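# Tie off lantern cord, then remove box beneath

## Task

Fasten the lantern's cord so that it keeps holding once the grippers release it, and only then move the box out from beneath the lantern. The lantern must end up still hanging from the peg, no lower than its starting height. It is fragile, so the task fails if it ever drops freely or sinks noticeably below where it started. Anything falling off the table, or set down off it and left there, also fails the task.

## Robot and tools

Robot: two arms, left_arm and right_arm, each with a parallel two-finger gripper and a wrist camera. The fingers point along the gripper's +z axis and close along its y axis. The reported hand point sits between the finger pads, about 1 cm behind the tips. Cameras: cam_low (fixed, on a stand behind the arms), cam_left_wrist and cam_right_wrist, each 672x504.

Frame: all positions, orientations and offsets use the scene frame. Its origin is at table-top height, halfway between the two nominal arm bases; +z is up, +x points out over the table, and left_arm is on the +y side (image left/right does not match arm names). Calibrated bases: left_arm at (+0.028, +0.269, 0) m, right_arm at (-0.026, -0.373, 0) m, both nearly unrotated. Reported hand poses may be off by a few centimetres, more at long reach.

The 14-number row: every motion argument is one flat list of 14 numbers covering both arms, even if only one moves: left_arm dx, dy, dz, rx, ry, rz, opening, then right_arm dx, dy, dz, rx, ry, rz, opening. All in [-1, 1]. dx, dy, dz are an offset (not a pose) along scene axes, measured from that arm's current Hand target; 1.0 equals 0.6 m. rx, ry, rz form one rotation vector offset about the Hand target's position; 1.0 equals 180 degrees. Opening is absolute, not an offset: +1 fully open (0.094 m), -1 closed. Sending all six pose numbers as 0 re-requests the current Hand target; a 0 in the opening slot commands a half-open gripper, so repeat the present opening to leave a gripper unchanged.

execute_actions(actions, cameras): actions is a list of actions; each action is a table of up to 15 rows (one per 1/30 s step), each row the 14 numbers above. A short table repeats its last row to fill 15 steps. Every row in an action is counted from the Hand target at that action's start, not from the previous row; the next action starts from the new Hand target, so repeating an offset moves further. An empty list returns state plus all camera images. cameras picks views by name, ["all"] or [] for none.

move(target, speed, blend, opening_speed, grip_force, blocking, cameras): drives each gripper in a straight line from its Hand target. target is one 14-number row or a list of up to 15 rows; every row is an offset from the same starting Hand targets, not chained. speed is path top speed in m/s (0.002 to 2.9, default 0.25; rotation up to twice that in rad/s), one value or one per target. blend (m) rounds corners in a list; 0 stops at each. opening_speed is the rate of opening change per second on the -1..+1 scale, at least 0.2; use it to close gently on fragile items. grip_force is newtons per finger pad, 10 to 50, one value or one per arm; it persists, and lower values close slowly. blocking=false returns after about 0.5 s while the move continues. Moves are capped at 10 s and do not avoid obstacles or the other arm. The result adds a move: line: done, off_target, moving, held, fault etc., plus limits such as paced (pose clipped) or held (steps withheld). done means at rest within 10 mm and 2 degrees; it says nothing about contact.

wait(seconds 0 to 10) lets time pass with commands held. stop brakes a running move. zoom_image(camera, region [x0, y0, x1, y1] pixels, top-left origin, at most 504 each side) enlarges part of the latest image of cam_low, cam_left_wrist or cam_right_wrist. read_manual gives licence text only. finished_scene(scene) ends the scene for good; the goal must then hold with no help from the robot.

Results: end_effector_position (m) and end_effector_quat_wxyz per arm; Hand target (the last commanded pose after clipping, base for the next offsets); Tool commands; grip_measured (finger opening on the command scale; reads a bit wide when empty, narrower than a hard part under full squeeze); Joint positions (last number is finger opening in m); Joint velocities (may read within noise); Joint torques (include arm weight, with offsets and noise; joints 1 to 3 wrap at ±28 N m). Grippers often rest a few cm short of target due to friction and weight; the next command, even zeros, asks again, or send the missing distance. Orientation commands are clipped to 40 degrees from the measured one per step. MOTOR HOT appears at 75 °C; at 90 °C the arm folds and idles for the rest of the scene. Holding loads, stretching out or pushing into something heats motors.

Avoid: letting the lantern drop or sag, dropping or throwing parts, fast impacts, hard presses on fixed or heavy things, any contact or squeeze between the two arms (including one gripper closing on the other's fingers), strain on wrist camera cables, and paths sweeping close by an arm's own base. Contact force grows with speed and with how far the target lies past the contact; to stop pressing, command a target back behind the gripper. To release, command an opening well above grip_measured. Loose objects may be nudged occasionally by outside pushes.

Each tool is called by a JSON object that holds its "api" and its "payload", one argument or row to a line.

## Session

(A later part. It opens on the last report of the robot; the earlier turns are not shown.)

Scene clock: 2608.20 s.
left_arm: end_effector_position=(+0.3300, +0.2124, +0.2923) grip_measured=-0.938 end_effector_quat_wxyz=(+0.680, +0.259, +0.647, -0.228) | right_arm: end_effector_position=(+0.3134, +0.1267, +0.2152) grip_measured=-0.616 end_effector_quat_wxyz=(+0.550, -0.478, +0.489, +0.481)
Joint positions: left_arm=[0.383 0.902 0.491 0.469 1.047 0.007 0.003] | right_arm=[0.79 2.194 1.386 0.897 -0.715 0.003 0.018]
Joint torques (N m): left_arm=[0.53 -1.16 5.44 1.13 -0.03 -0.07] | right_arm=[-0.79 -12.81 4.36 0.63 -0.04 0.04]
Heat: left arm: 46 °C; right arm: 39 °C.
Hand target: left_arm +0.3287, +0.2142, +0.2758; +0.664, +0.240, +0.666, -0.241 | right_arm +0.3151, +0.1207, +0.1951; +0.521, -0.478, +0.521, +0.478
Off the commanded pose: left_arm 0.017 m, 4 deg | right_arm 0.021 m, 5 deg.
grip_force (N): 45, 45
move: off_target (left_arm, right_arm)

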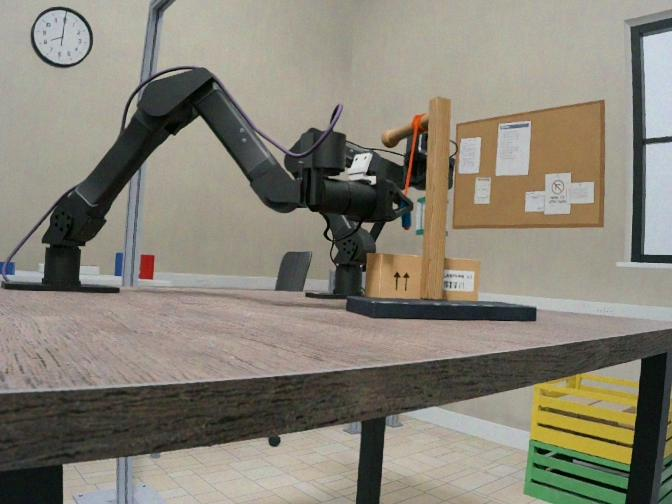

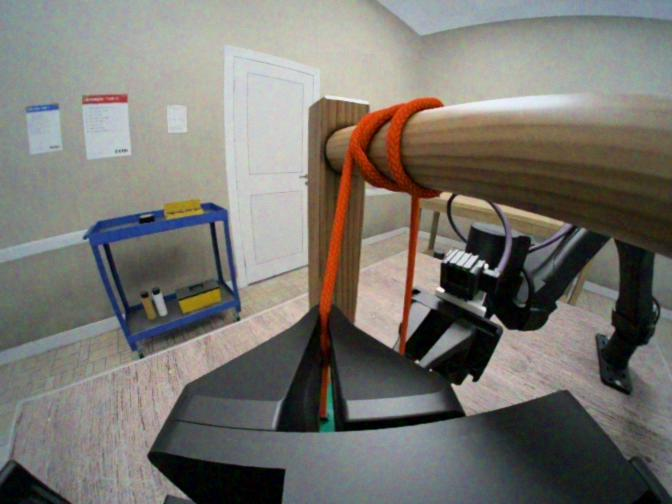

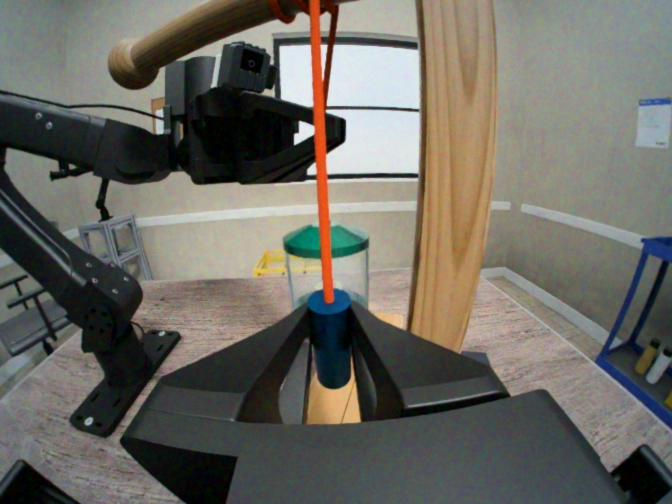

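{"api": "move", "payload": {
  "target": [
    [0,0,0.02,0,0,0,-1.0,0,0,0,0,0,0,-0.9],
    [0,0,0.02,0,0,0,-0.5,0,0,0,0,0,0,-0.9]
  ],
  "speed": 0.03,
  "opening_speed": 0.25,
  "cameras": ["cam_right_wrist","cam_left_wrist","cam_low"]
}}

{"api": "zoom_image", "payload": {
  "camera": "cam_low",
  "region": [380, 80, 500, 310]
}}

{"api": "zoom_image", "payload": {
  "camera": "cam_left_wrist",
  "region": [300, 70, 540, 310]
}}

Scene clock: 2629.87 s.
left_arm: end_effector_position=(+0.3288, +0.2120, +0.2810) grip_measured=-0.501 end_effector_quat_wxyz=(+0.660, +0.240, +0.668, -0.246) | right_arm: end_effector_position=(+0.3134, +0.1267, +0.2152) grip_measured=-0.616 end_effector_quat_wxyz=(+0.550, -0.478, +0.489, +0.481)
Joint positions: left_arm=[0.383 0.892 0.491 0.384 1.047 0.003 0.023] | right_arm=[0.79 2.194 1.386 0.897 -0.715 0.003 0.018]
Joint torques (N m): left_arm=[0.66 -1.18 9.06 1.42 0.02 -0.01] | right_arm=[-0.8 -12.81 4.34 0.63 -0.04 0.04]
Heat: left arm: 43 °C; right arm: 40 °C.
Hand target: left_arm +0.3287, +0.2143, +0.2878; +0.664, +0.240, +0.666, -0.241 | right_arm +0.3151, +0.1207, +0.1951; +0.521, -0.478, +0.521, +0.478
Off the commanded pose: left_arm 0.007 m, 1 deg | right_arm 0.021 m, 5 deg.
grip_force (N): 45, 45
move: off_target (right_arm); target 2's new opening was sent with left_arm's hand 0.005 m and 3 deg from that target

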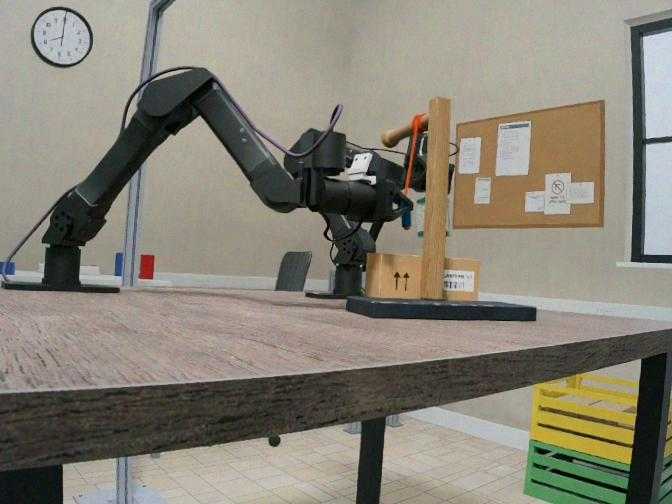

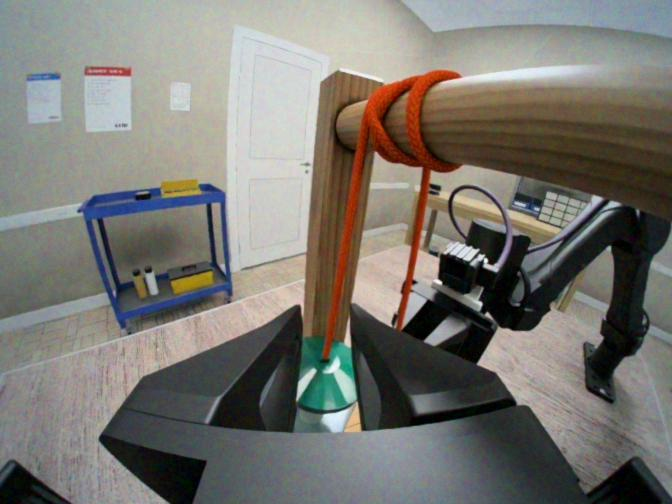

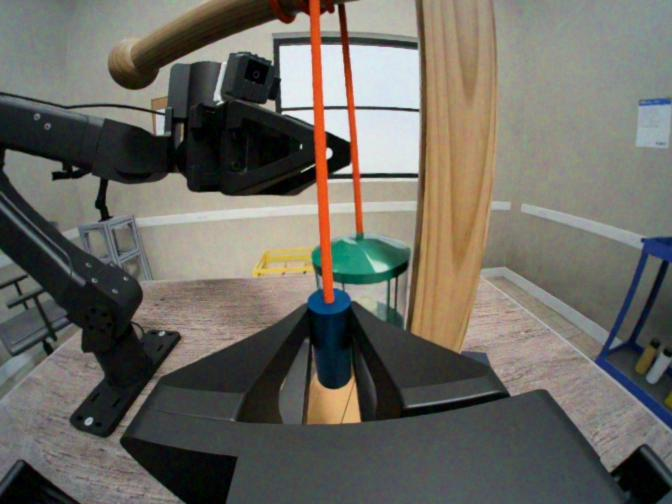

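Scaled by 2.191 from the camera's 672x504 image, which has a finer 960x720 frame.

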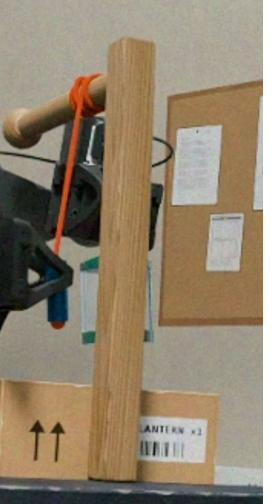

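Scaled by 2.100 from the camera's 672x504 image, which has a finer 960x720 frame.

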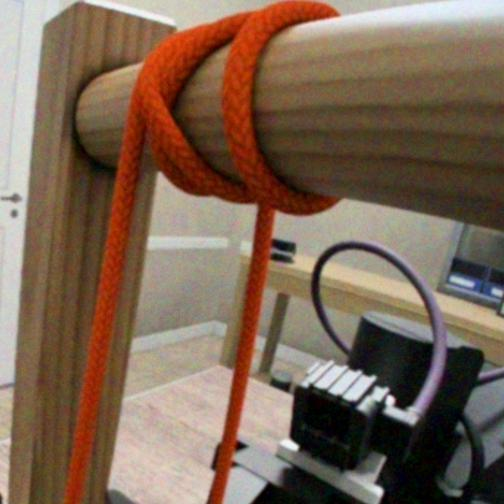

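{"api": "move", "payload": {
  "target": [0,0,0,0,0,0,-0.5,0,0.03,0.04,0,0,0,-0.9],
  "speed": 0.02,
  "cameras": ["cam_right_wrist","cam_left_wrist","cam_low"]
}}

{"api": "zoom_image", "payload": {
  "camera": "cam_low",
  "region": [380, 80, 500, 310]
}}

Scene clock: 2642.27 s.
left_arm: end_effector_position=(+0.3288, +0.2120, +0.2810) grip_measured=-0.501 end_effector_quat_wxyz=(+0.660, +0.240, +0.668, -0.246) | right_arm: end_effector_position=(+0.3145, +0.1365, +0.2155) grip_measured=-0.616 end_effector_quat_wxyz=(+0.529, -0.479, +0.509, +0.481)
Joint positions: left_arm=[0.383 0.892 0.491 0.384 1.047 0.003 0.023] | right_arm=[0.803 2.194 1.441 0.784 -0.704 0.003 0.018]
Joint torques (N m): left_arm=[0.65 -1.21 9.05 1.42 0.03 0.01] | right_arm=[0.34 -13.41 8.35 0.69 0.1 0.02]
Heat: left arm: 43 °C; right arm: 40 °C.
Hand target: left_arm +0.3287, +0.2143, +0.2878; +0.664, +0.240, +0.666, -0.241 | right_arm +0.3150, +0.1388, +0.2191; +0.521, -0.478, +0.521, +0.478
Off the commanded pose: left_arm 0.007 m, 1 deg | right_arm 0.004 m, 2 deg.
grip_force (N): 45, 45
move: done

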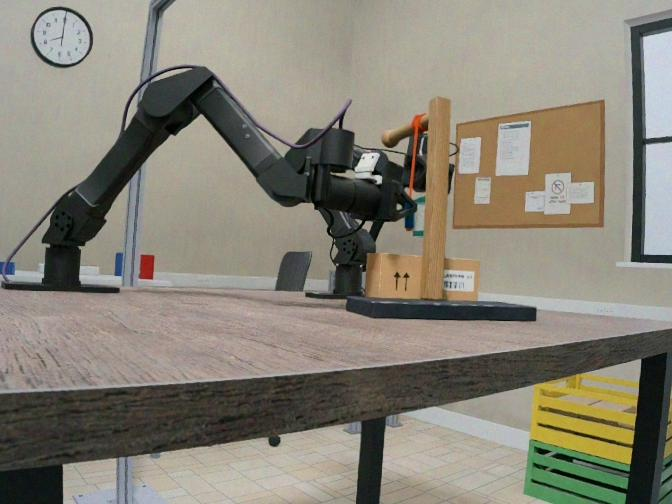

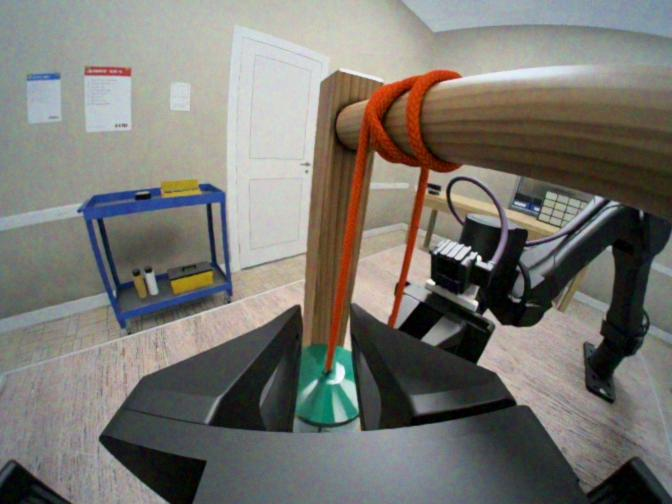

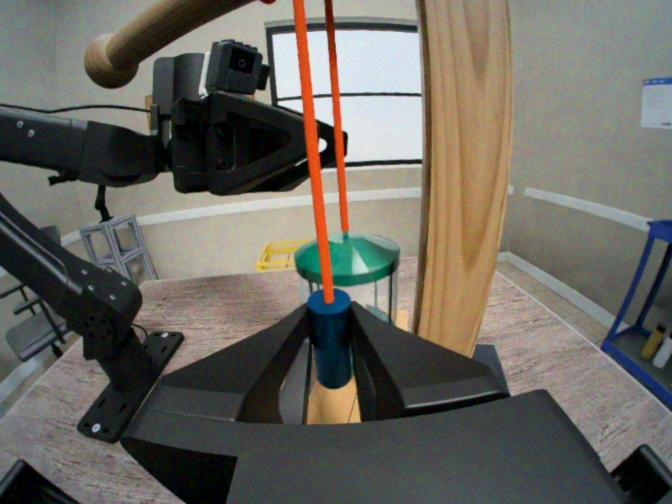

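Scaled by 2.191 from the camera's 672x504 image, which has a finer 960x720 frame.

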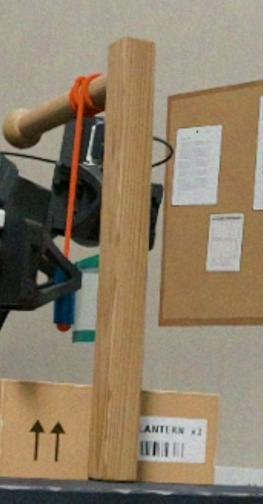

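{"api": "execute_actions", "payload": {
  "actions": []
}}

{"api": "zoom_image", "payload": {
  "camera": "cam_low",
  "region": [380, 80, 500, 310]
}}

Scene clock: 2667.83 s.
left_arm: end_effector_position=(+0.3288, +0.2120, +0.2810) grip_measured=-0.501 end_effector_quat_wxyz=(+0.660, +0.240, +0.668, -0.246) | right_arm: end_effector_position=(+0.3145, +0.1365, +0.2154) grip_measured=-0.616 end_effector_quat_wxyz=(+0.529, -0.479, +0.509, +0.481)
Joint positions: left_arm=[0.383 0.892 0.491 0.384 1.047 0.003 0.023] | right_arm=[0.803 2.194 1.441 0.784 -0.704 0.003 0.018]
Joint velocities: within noise
Joint torques (N m): left_arm=[0.61 -1.21 9.05 1.41 0.03 -0.01] | right_arm=[0.32 -13.39 8.31 0.71 0.09 0.02]
Heat: left arm: 44 °C; right arm: 41 °C.
Hand target: left_arm +0.3287, +0.2143, +0.2878; +0.664, +0.240, +0.666, -0.241 | right_arm +0.3149, +0.1388, +0.2190; +0.521, -0.478, +0.521, +0.478
Tool commands: left_gripper/opening=-0.5 right_gripper/opening=-0.9
Off the commanded pose: left_arm 0.007 m, 1 deg | right_arm 0.004 m, 2 deg.
grip_force (N): 45, 45

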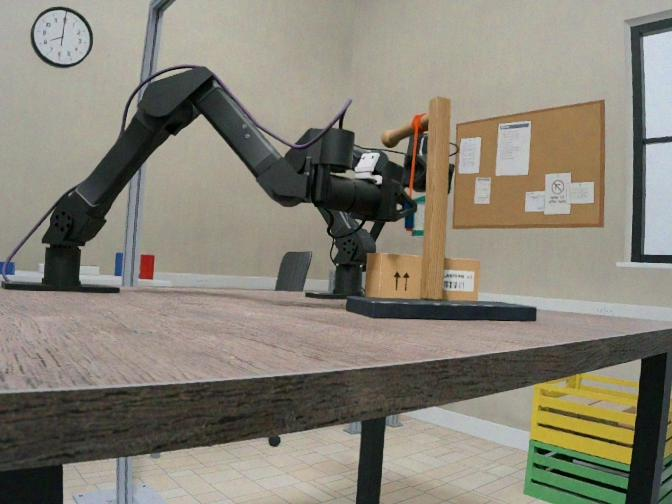

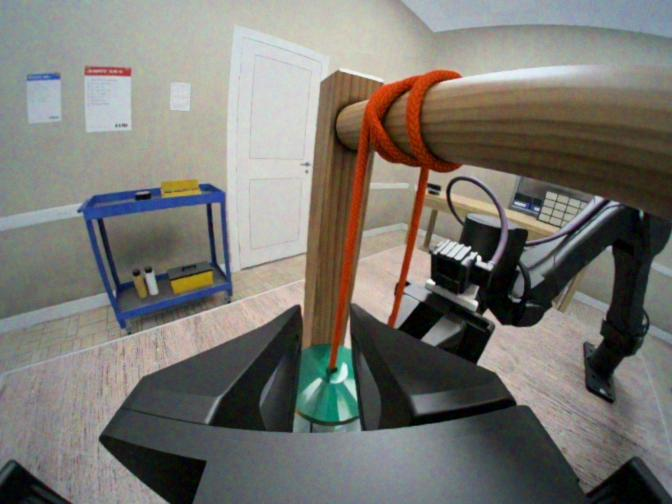

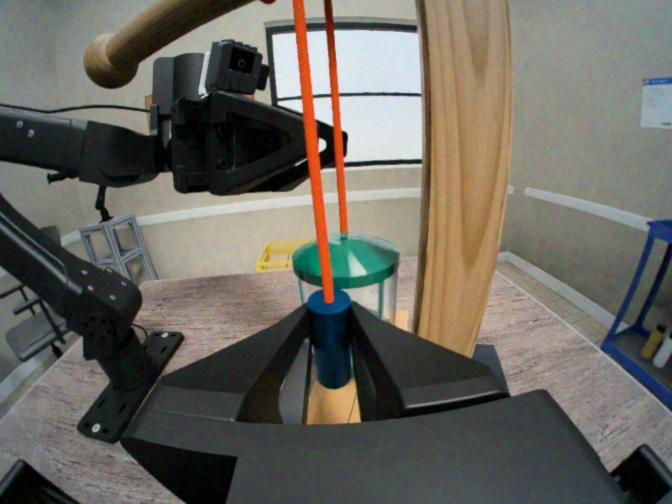

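Scaled by 2.191 from the camera's 672x504 image, which has a finer 960x720 frame.

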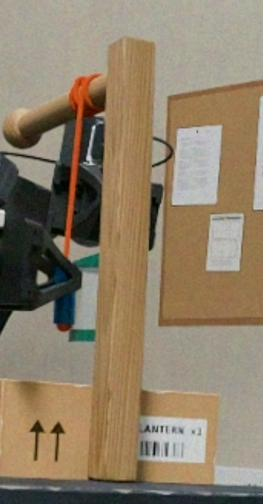

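{"api": "move", "payload": {
  "target": [0,0,0,0,0,0,-0.5,0,0,0.03,0,0,0,-0.9],
  "speed": 0.05,
  "cameras": ["cam_low","cam_right_wrist"]
}}

{"api": "zoom_image", "payload": {
  "camera": "cam_low",
  "region": [380, 80, 500, 310]
}}

Scene clock: 2674.97 s.
left_arm: end_effector_position=(+0.3288, +0.2120, +0.2810) grip_measured=-0.501 end_effector_quat_wxyz=(+0.660, +0.240, +0.668, -0.246) | right_arm: end_effector_position=(+0.3162, +0.1382, +0.2158) grip_measured=-0.616 end_effector_quat_wxyz=(+0.517, -0.479, +0.522, +0.480)
Joint positions: left_arm=[0.383 0.892 0.491 0.384 1.047 0.003 0.023] | right_arm=[0.803 2.188 1.466 0.716 -0.704 0.003 0.018]
Joint torques (N m): left_arm=[0.64 -1.26 9.05 1.42 0.05 0.02] | right_arm=[0.32 -15.5 8.69 0.8 0.08 0.02]
Heat: left arm: 44 °C; right arm: 41 °C.
Hand target: left_arm +0.3287, +0.2143, +0.2878; +0.664, +0.240, +0.666, -0.241 | right_arm +0.3149, +0.1388, +0.2371; +0.521, -0.478, +0.521, +0.478
Off the commanded pose: left_arm 0.007 m, 1 deg | right_arm 0.021 m, 1 deg.
grip_force (N): 45, 45
move: off_target (right_arm)
Images, in order (width x height): cam_low 672x504, cam_right_wrist 672x504.

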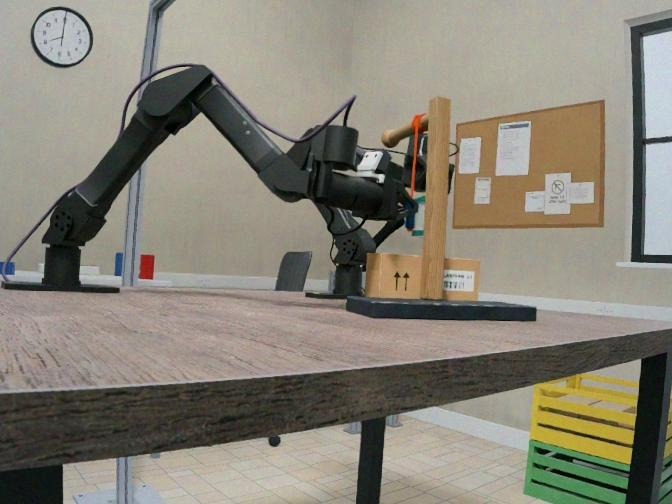

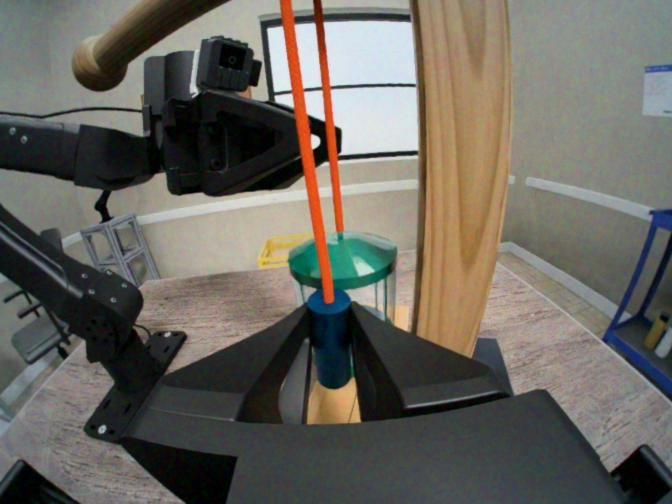

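Scaled by 2.191 from the camera's 672x504 image, which has a finer 960x720 frame.

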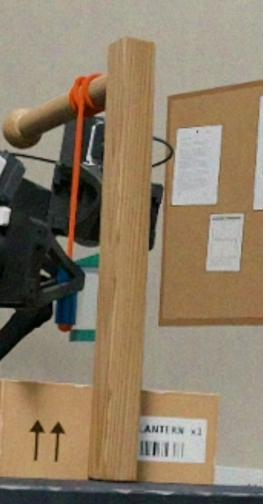

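{"api": "move", "payload": {
  "target": [0,0,0,0,0,0,-0.5,0,0,0,0,0,0,-0.2],
  "speed": 0.05,
  "opening_speed": 0.3,
  "cameras": ["cam_low","cam_right_wrist","cam_left_wrist"]
}}

{"api": "zoom_image", "payload": {
  "camera": "cam_low",
  "region": [380, 80, 500, 310]
}}

Scene clock: 2683.93 s.
left_arm: end_effector_position=(+0.3288, +0.2120, +0.2810) grip_measured=-0.501 end_effector_quat_wxyz=(+0.660, +0.240, +0.668, -0.246) | right_arm: end_effector_position=(+0.3166, +0.1380, +0.2061) grip_measured=-0.203 end_effector_quat_wxyz=(+0.501, -0.479, +0.539, +0.479)
Joint positions: left_arm=[0.383 0.892 0.491 0.384 1.047 0.003 0.023] | right_arm=[0.803 2.188 1.466 0.669 -0.7 0.003 0.037]
Joint torques (N m): left_arm=[0.66 -1.17 9.05 1.42 0.03 -0.01] | right_arm=[0.32 -15.62 8.66 1.19 0.02 0.01]
Heat: left arm: 44 °C; right arm: 40 °C.
Hand target: left_arm +0.3287, +0.2143, +0.2878; +0.664, +0.240, +0.666, -0.241 | right_arm +0.3150, +0.1388, +0.2371; +0.521, -0.478, +0.520, +0.478
Off the commanded pose: left_arm 0.007 m, 1 deg | right_arm 0.031 m, 3 deg.
grip_force (N): 45, 45
move: off_target (right_arm)

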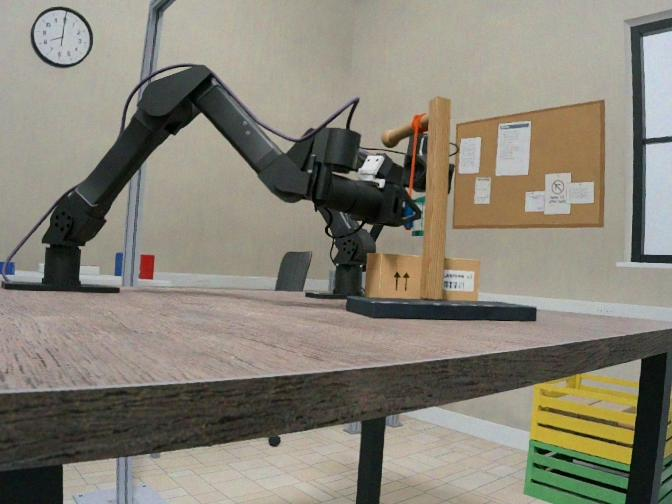

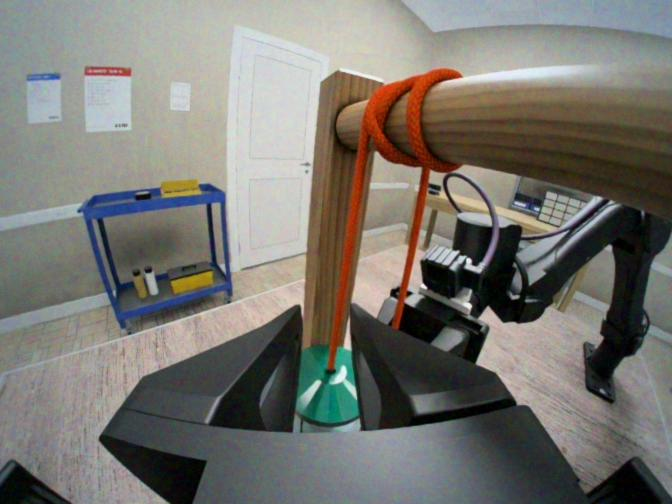

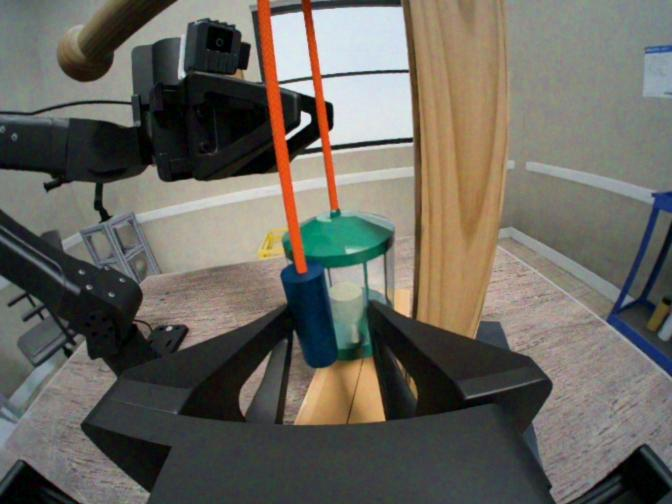

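Scaled by 2.191 from the camera's 672x504 image, which has a finer 960x720 frame.

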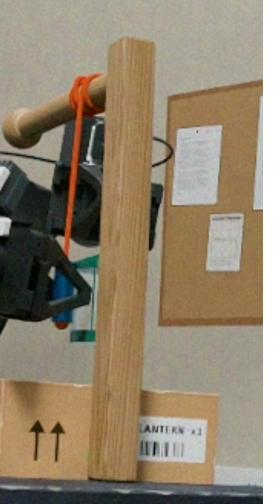

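{"api": "move", "payload": {
  "target": [
    [0,0,0,0,0,0,-0.5,0.003,0,-0.015,0,0,0,0.2],
    [0,0,0,0,0,0,-0.5,-0.02,-0.27,-0.015,0,0,0,0.2]
  ],
  "speed": 0.12,
  "opening_speed": 0.5,
  "cameras": ["cam_low","cam_right_wrist"]
}}

{"api": "zoom_image", "payload": {
  "camera": "cam_low",
  "region": [380, 80, 500, 310]
}}

Scene clock: 2697.03 s.
left_arm: end_effector_position=(+0.3288, +0.2120, +0.2810) grip_measured=-0.501 end_effector_quat_wxyz=(+0.660, +0.240, +0.668, -0.246) | right_arm: end_effector_position=(+0.3086, -0.0204, +0.2063) grip_measured=+0.197 end_effector_quat_wxyz=(+0.500, -0.470, +0.546, +0.482)
Joint positions: left_arm=[0.383 0.892 0.491 0.384 1.047 0.003 0.023] | right_arm=[0.511 1.851 0.95 0.835 -0.981 0.002 0.056]
Joint torques (N m): left_arm=[0.66 -1.2 9.09 1.42 0.04 0.01] | right_arm=[-0.13 -12.29 5.76 1.39 -0.13 0]
Heat: left arm: 44 °C; right arm: 40 °C.
Hand target: left_arm +0.3287, +0.2143, +0.2878; +0.664, +0.240, +0.666, -0.241 | right_arm +0.3031, -0.0233, +0.2281; +0.521, -0.478, +0.521, +0.478
Off the commanded pose: left_arm 0.007 m, 1 deg | right_arm 0.023 m, 4 deg.
grip_force (N): 45, 45
move: off_target (right_arm)
Images, in order (width x height): cam_low 672x504, cam_right_wrist 672x504.

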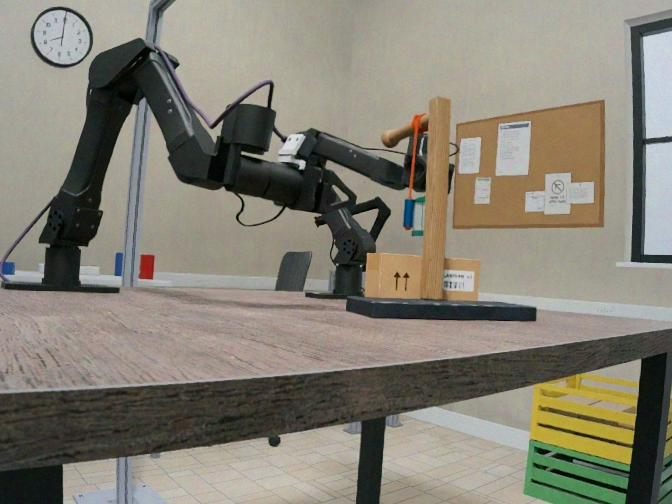

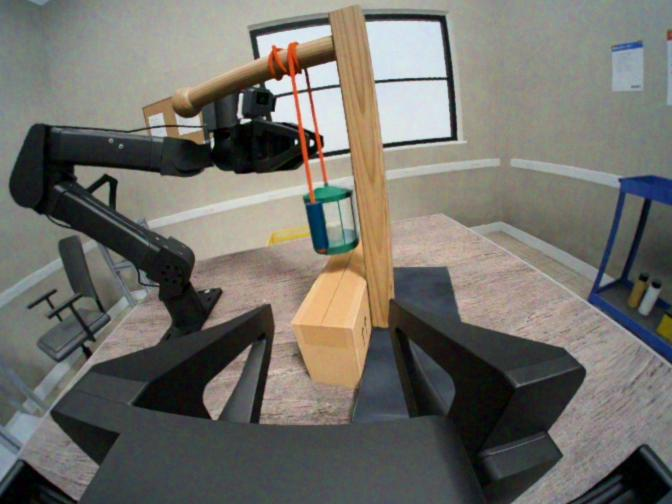

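Scaled by 2.191 from the camera's 672x504 image, which has a finer 960x720 frame.

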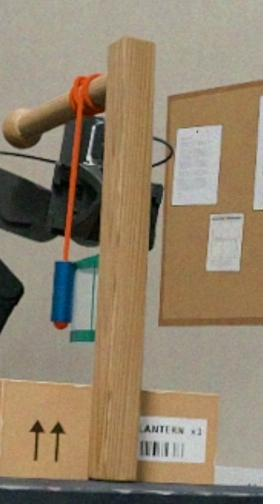

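{"api": "move", "payload": {
  "target": [
    [0,0,0,0,0,0,-0.2,0,0,0,0,0,0,0.2],
    [-0.0894,0.075,0,0,0,0,-0.2,0,0,0,0,0,0,0.2]
  ],
  "speed": 0.06,
  "opening_speed": 0.5,
  "cameras": ["cam_low","cam_left_wrist"]
}}

{"api": "zoom_image", "payload": {
  "camera": "cam_low",
  "region": [380, 80, 500, 310]
}}

Scene clock: 2722.33 s.
left_arm: end_effector_position=(+0.2795, +0.2620, +0.2905) grip_measured=-0.201 end_effector_quat_wxyz=(+0.667, +0.237, +0.666, -0.236) | right_arm: end_effector_position=(+0.3085, -0.0204, +0.2065) grip_measured=+0.197 end_effector_quat_wxyz=(+0.500, -0.470, +0.545, +0.482)
Joint positions: left_arm=[0.796 0.778 0.486 0.29 1.438 0.004 0.038] | right_arm=[0.511 1.851 0.95 0.836 -0.981 0.002 0.056]
Joint torques (N m): left_arm=[0.58 -0.8 6.67 1.13 0.2 0.08] | right_arm=[-0.13 -12.3 5.76 1.39 -0.15 0]
Heat: left arm: 44 °C; right arm: 37 °C.
Hand target: left_arm +0.2751, +0.2593, +0.2878; +0.664, +0.240, +0.666, -0.241 | right_arm +0.3030, -0.0233, +0.2281; +0.521, -0.478, +0.520, +0.478
Off the commanded pose: left_arm 0.006 m, 1 deg | right_arm 0.022 m, 4 deg.
grip_force (N): 45, 45
move: off_target (right_arm)
Images, in order (width x height): cam_low 672x504, cam_left_wrist 672x504.

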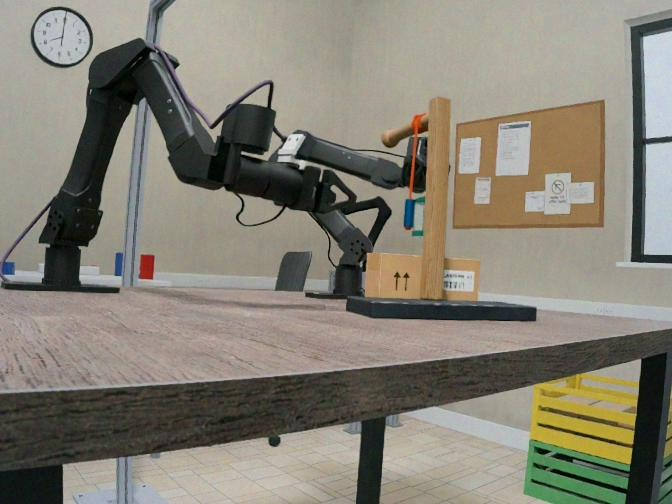

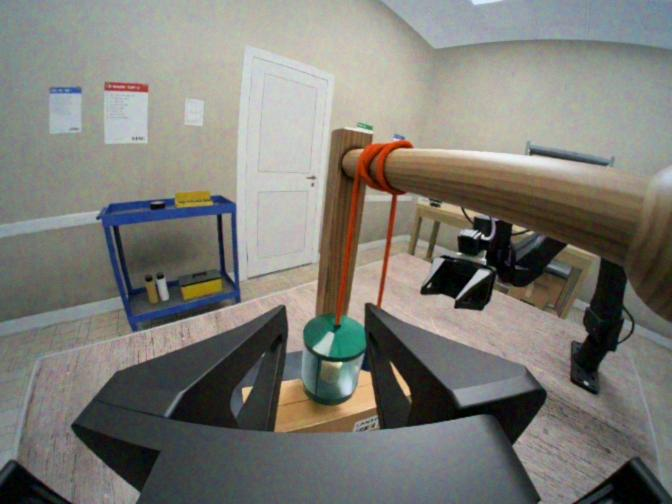

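Scaled by 2.191 from the camera's 672x504 image, which has a finer 960x720 frame.

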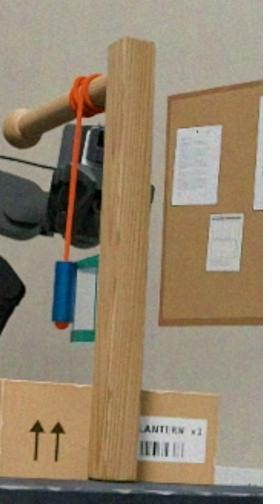

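{"api": "move", "payload": {
  "target": [0.0915,0.218,0.02,0,0,0.333,-0.2,0,0,0,0,0,0,0.2],
  "speed": 0.15,
  "cameras": ["cam_low","cam_left_wrist","cam_right_wrist"]
}}

{"api": "zoom_image", "payload": {
  "camera": "cam_right_wrist",
  "region": [230, 170, 480, 420]
}}

{"api": "zoom_image", "payload": {
  "camera": "cam_low",
  "region": [380, 80, 500, 310]
}}

Scene clock: 2768.17 s.
left_arm: end_effector_position=(+0.3285, +0.3901, +0.2823) grip_measured=-0.201 end_effector_quat_wxyz=(+0.682, -0.125, +0.711, +0.119) | right_arm: end_effector_position=(+0.3085, -0.0204, +0.2065) grip_measured=+0.197 end_effector_quat_wxyz=(+0.500, -0.470, +0.545, +0.482)
Joint positions: left_arm=[0.46 0.719 0.48 0.198 0.073 0.002 0.038] | right_arm=[0.511 1.851 0.95 0.836 -0.981 0.002 0.056]
Joint torques (N m): left_arm=[-0.83 0.21 10.65 2 -0.04 -0.05] | right_arm=[-0.13 -12.3 5.76 1.39 -0.15 0.01]
Heat: left arm: 42 °C; right arm: 36 °C.
Hand target: left_arm +0.3299, +0.3901, +0.3000; +0.695, -0.125, +0.697, +0.123 | right_arm +0.3030, -0.0233, +0.2281; +0.521, -0.478, +0.520, +0.478
Off the commanded pose: left_arm 0.018 m, 2 deg | right_arm 0.022 m, 4 deg.
grip_force (N): 45, 45
move: off_target (left_arm, right_arm)

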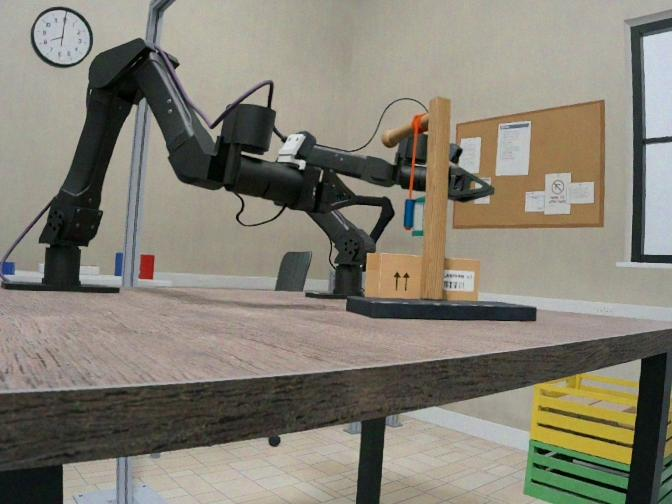

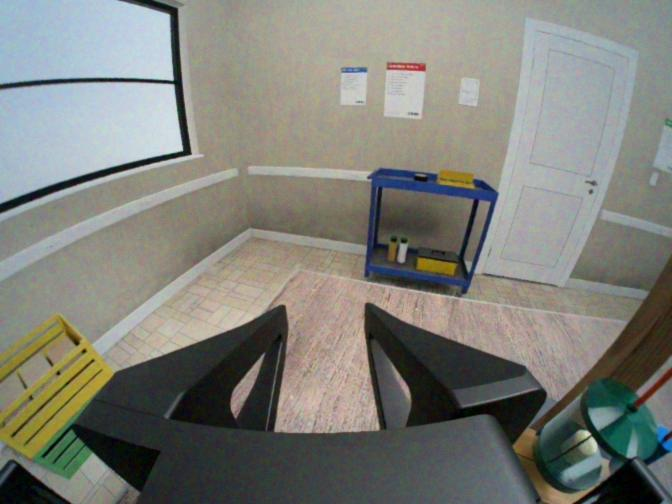

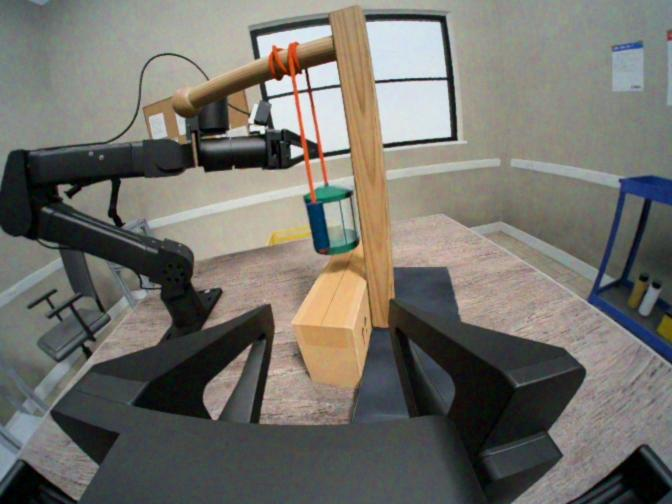

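Scaled by 2.016 from the camera's 672x504 image, which has a finer 960x720 frame.

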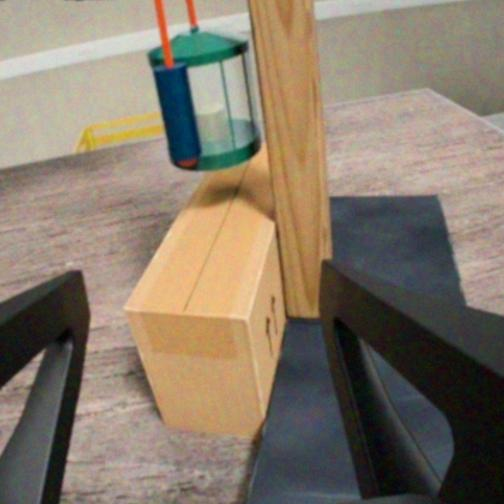

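Scaled by 2.191 from the camera's 672x504 image, which has a finer 960x720 frame.

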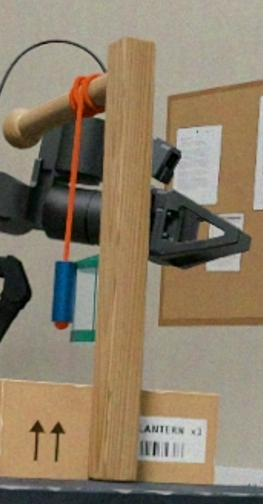

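{"api": "move", "payload": {
  "target": [0,0,0,0,0,0,-0.2,-0.0362,0.074,-0.1635,-0.1363,0.0282,-0.0732,1.0],
  "speed": 0.12,
  "cameras": ["cam_low","cam_right_wrist"]
}}

{"api": "zoom_image", "payload": {
  "camera": "cam_low",
  "region": [300, 200, 500, 340]
}}

Scene clock: 2993.80 s.
left_arm: end_effector_position=(+0.3285, +0.3901, +0.2825) grip_measured=-0.201 end_effector_quat_wxyz=(+0.682, -0.125, +0.711, +0.120) | right_arm: end_effector_position=(+0.2754, +0.0137, +0.1081) grip_measured=+0.998 end_effector_quat_wxyz=(+0.414, -0.490, +0.700, +0.315)
Joint positions: left_arm=[0.46 0.719 0.48 0.199 0.073 0.002 0.038] | right_arm=[0.759 1.803 0.933 0.333 -0.455 -0.217 0.094]
Joint torques (N m): left_arm=[-0.79 0.24 10.65 1.99 -0.09 -0.04] | right_arm=[0.25 -9.95 9.48 1.14 -0.11 -0.08]
Heat: left arm: 47 °C; right arm: 37 °C.
Hand target: left_arm +0.3300, +0.3901, +0.3000; +0.695, -0.124, +0.697, +0.123 | right_arm +0.2813, +0.0211, +0.1299; +0.436, -0.494, +0.683, +0.315
Off the commanded pose: left_arm 0.018 m, 2 deg | right_arm 0.024 m, 3 deg.
grip_force (N): 45, 45
move: off_target (left_arm, right_arm)
Images, in order (width x height): cam_low 672x504, cam_right_wrist 672x504.

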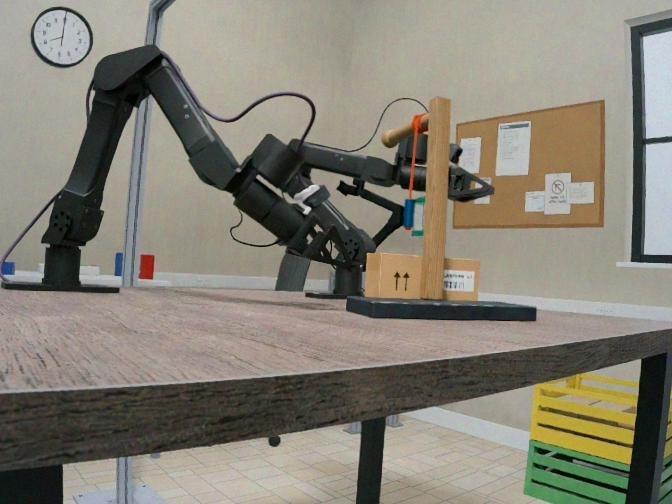

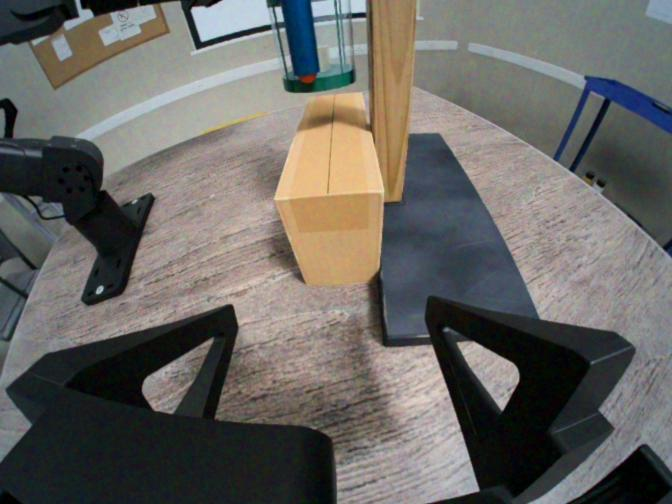

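Scaled by 2.520 from the camera's 672x504 image, which has a finer 960x720 frame.

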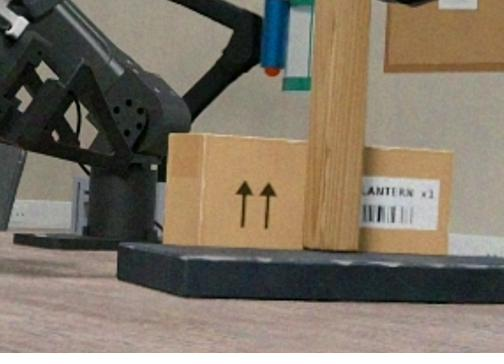

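{"api": "move", "payload": {
  "target": [0,0,0,0,0,0,-0.2,0.0395,0.0925,-0.0498,0,0,-0.006,1.0],
  "speed": 0.1,
  "cameras": ["cam_low","cam_right_wrist"]
}}

{"api": "zoom_image", "payload": {
  "camera": "cam_low",
  "region": [300, 200, 500, 340]
}}

Scene clock: 3038.83 s.
left_arm: end_effector_position=(+0.3285, +0.3901, +0.2825) grip_measured=-0.201 end_effector_quat_wxyz=(+0.682, -0.125, +0.711, +0.120) | right_arm: end_effector_position=(+0.2973, +0.0657, +0.0842) grip_measured=+0.998 end_effector_quat_wxyz=(+0.416, -0.493, +0.701, +0.304)
Joint positions: left_arm=[0.46 0.719 0.48 0.199 0.073 0.002 0.038] | right_arm=[0.825 2.02 1.133 0.357 -0.38 -0.195 0.094]
Joint torques (N m): left_arm=[-0.76 0.27 10.67 1.99 -0.1 -0.04] | right_arm=[0.31 -9.84 9.11 1.51 -0.08 0.13]
Heat: left arm: 47 °C; right arm: 38 °C.
Hand target: left_arm +0.3300, +0.3901, +0.3000; +0.695, -0.124, +0.697, +0.123 | right_arm +0.3049, +0.0766, +0.1000; +0.438, -0.488, +0.688, +0.311
Off the commanded pose: left_arm 0.018 m, 2 deg | right_arm 0.021 m, 3 deg.
grip_force (N): 45, 45
move: off_target (left_arm, right_arm)
Images, in order (width x height): cam_low 672x504, cam_right_wrist 672x504.

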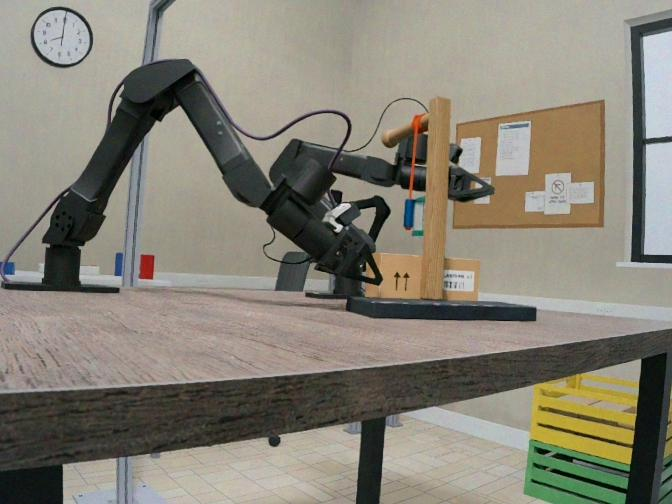

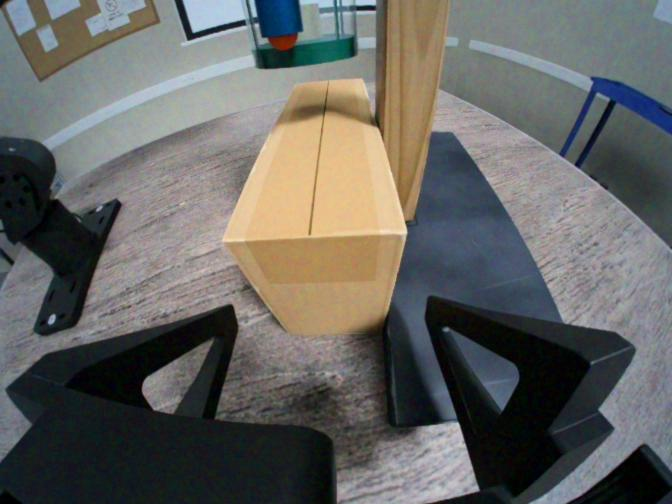

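Scaled by 2.520 from the camera's 672x504 image, which has a finer 960x720 frame.

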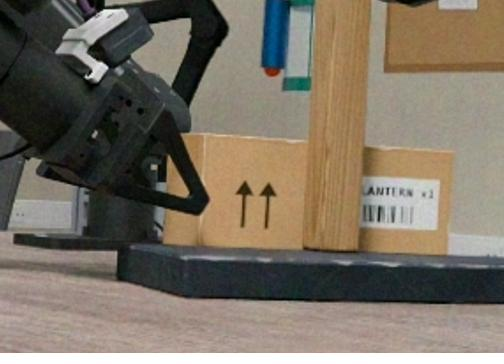

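{"api": "move", "payload": {
  "target": [0,0,0,0,0,0,-0.2,0.0288,0.0942,-0.0133,0,0,0,1.0],
  "speed": 0.07,
  "cameras": ["cam_low","cam_right_wrist"]
}}

{"api": "zoom_image", "payload": {
  "camera": "cam_low",
  "region": [300, 200, 500, 340]
}}

Scene clock: 3085.47 s.
left_arm: end_effector_position=(+0.3285, +0.3901, +0.2825) grip_measured=-0.201 end_effector_quat_wxyz=(+0.682, -0.125, +0.711, +0.120) | right_arm: end_effector_position=(+0.3188, +0.1257, +0.0841) grip_measured=+0.998 end_effector_quat_wxyz=(+0.432, -0.491, +0.691, +0.307)
Joint positions: left_arm=[0.46 0.719 0.48 0.199 0.073 0.002 0.038] | right_arm=[0.883 2.208 1.404 0.322 -0.329 -0.168 0.094]
Joint torques (N m): left_arm=[-0.81 0.2 10.66 2 -0.11 -0.06] | right_arm=[0.31 -11.52 9.58 1.21 -0.06 0.13]
Heat: left arm: 47 °C; right arm: 36 °C.
Hand target: left_arm +0.3300, +0.3901, +0.3000; +0.695, -0.124, +0.697, +0.123 | right_arm +0.3223, +0.1331, +0.0921; +0.438, -0.487, +0.688, +0.311
Off the commanded pose: left_arm 0.018 m, 2 deg | right_arm 0.011 m, 1 deg.
grip_force (N): 45, 45
move: off_target (left_arm, right_arm)
Images, in order (width x height): cam_low 672x504, cam_right_wrist 672x504.

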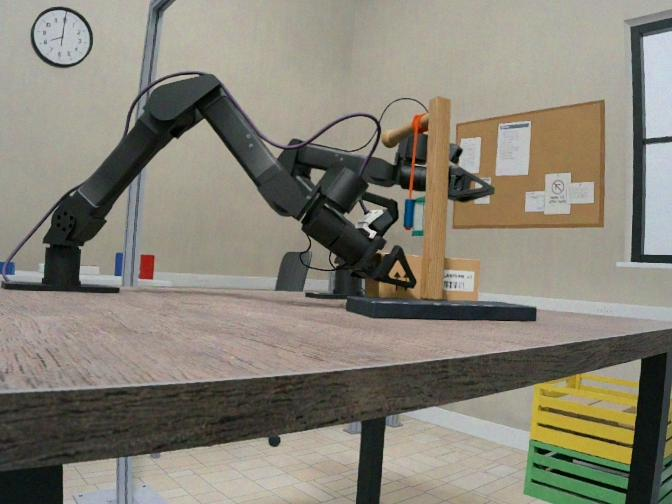

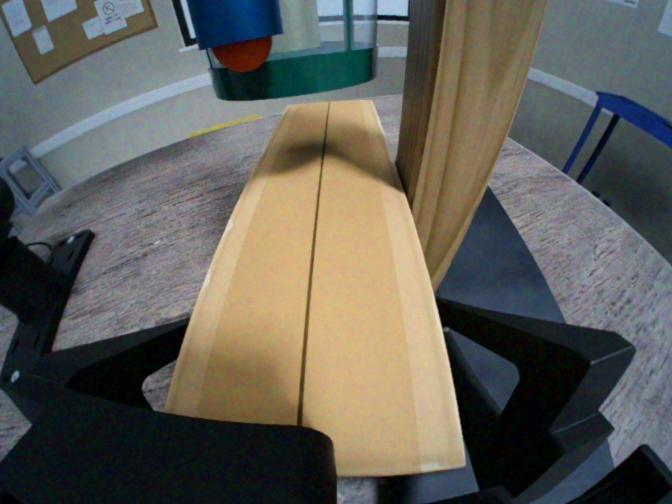

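Scaled by 2.520 from the camera's 672x504 image, which has a finer 960x720 frame.

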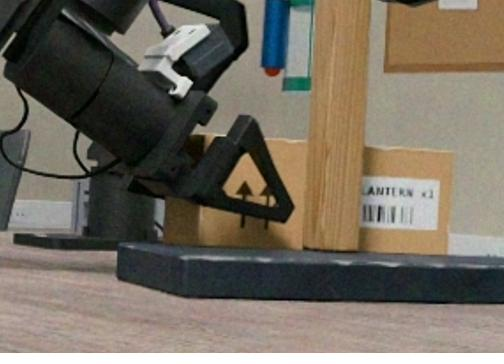

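{"api": "move", "payload": {
  "target": [0,0,0,0,0,0,-0.2,-0.0095,0.0033,0,0,0,0,1.0],
  "speed": 0.05,
  "cameras": ["cam_right_wrist"]
}}

Scene clock: 3125.63 s.
left_arm: end_effector_position=(+0.3285, +0.3901, +0.2825) grip_measured=-0.201 end_effector_quat_wxyz=(+0.682, -0.125, +0.711, +0.120) | right_arm: end_effector_position=(+0.3158, +0.1282, +0.0837) grip_measured=+0.998 end_effector_quat_wxyz=(+0.431, -0.491, +0.692, +0.306)
Joint positions: left_arm=[0.46 0.719 0.48 0.199 0.073 0.002 0.038] | right_arm=[0.892 2.208 1.404 0.322 -0.319 -0.162 0.094]
Joint torques (N m): left_arm=[-0.75 0.21 10.7 2.01 -0.09 -0.04] | right_arm=[0.54 -12.01 8.55 1.26 -0.06 0.12]
Heat: left arm: 47 °C; right arm: 36 °C.
Hand target: left_arm +0.3300, +0.3901, +0.3000; +0.695, -0.124, +0.697, +0.123 | right_arm +0.3166, +0.1351, +0.0921; +0.438, -0.488, +0.688, +0.311
Off the commanded pose: left_arm 0.018 m, 2 deg | right_arm 0.011 m, 1 deg.
grip_force (N): 45, 45
move: off_target (left_arm, right_arm)
Images, in order (width x height): cam_right_wrist 672x504.

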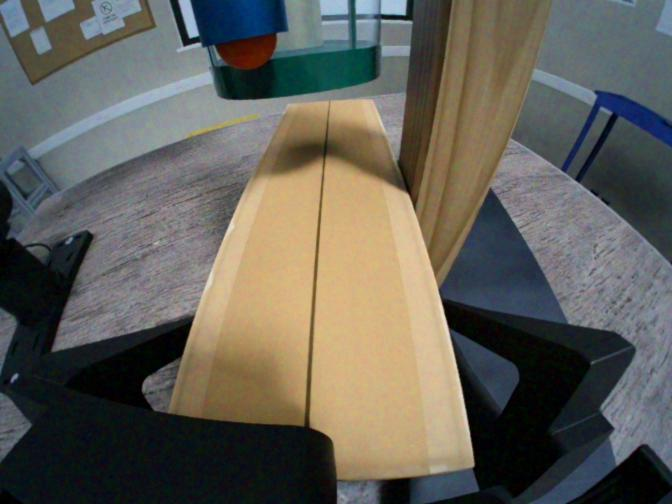

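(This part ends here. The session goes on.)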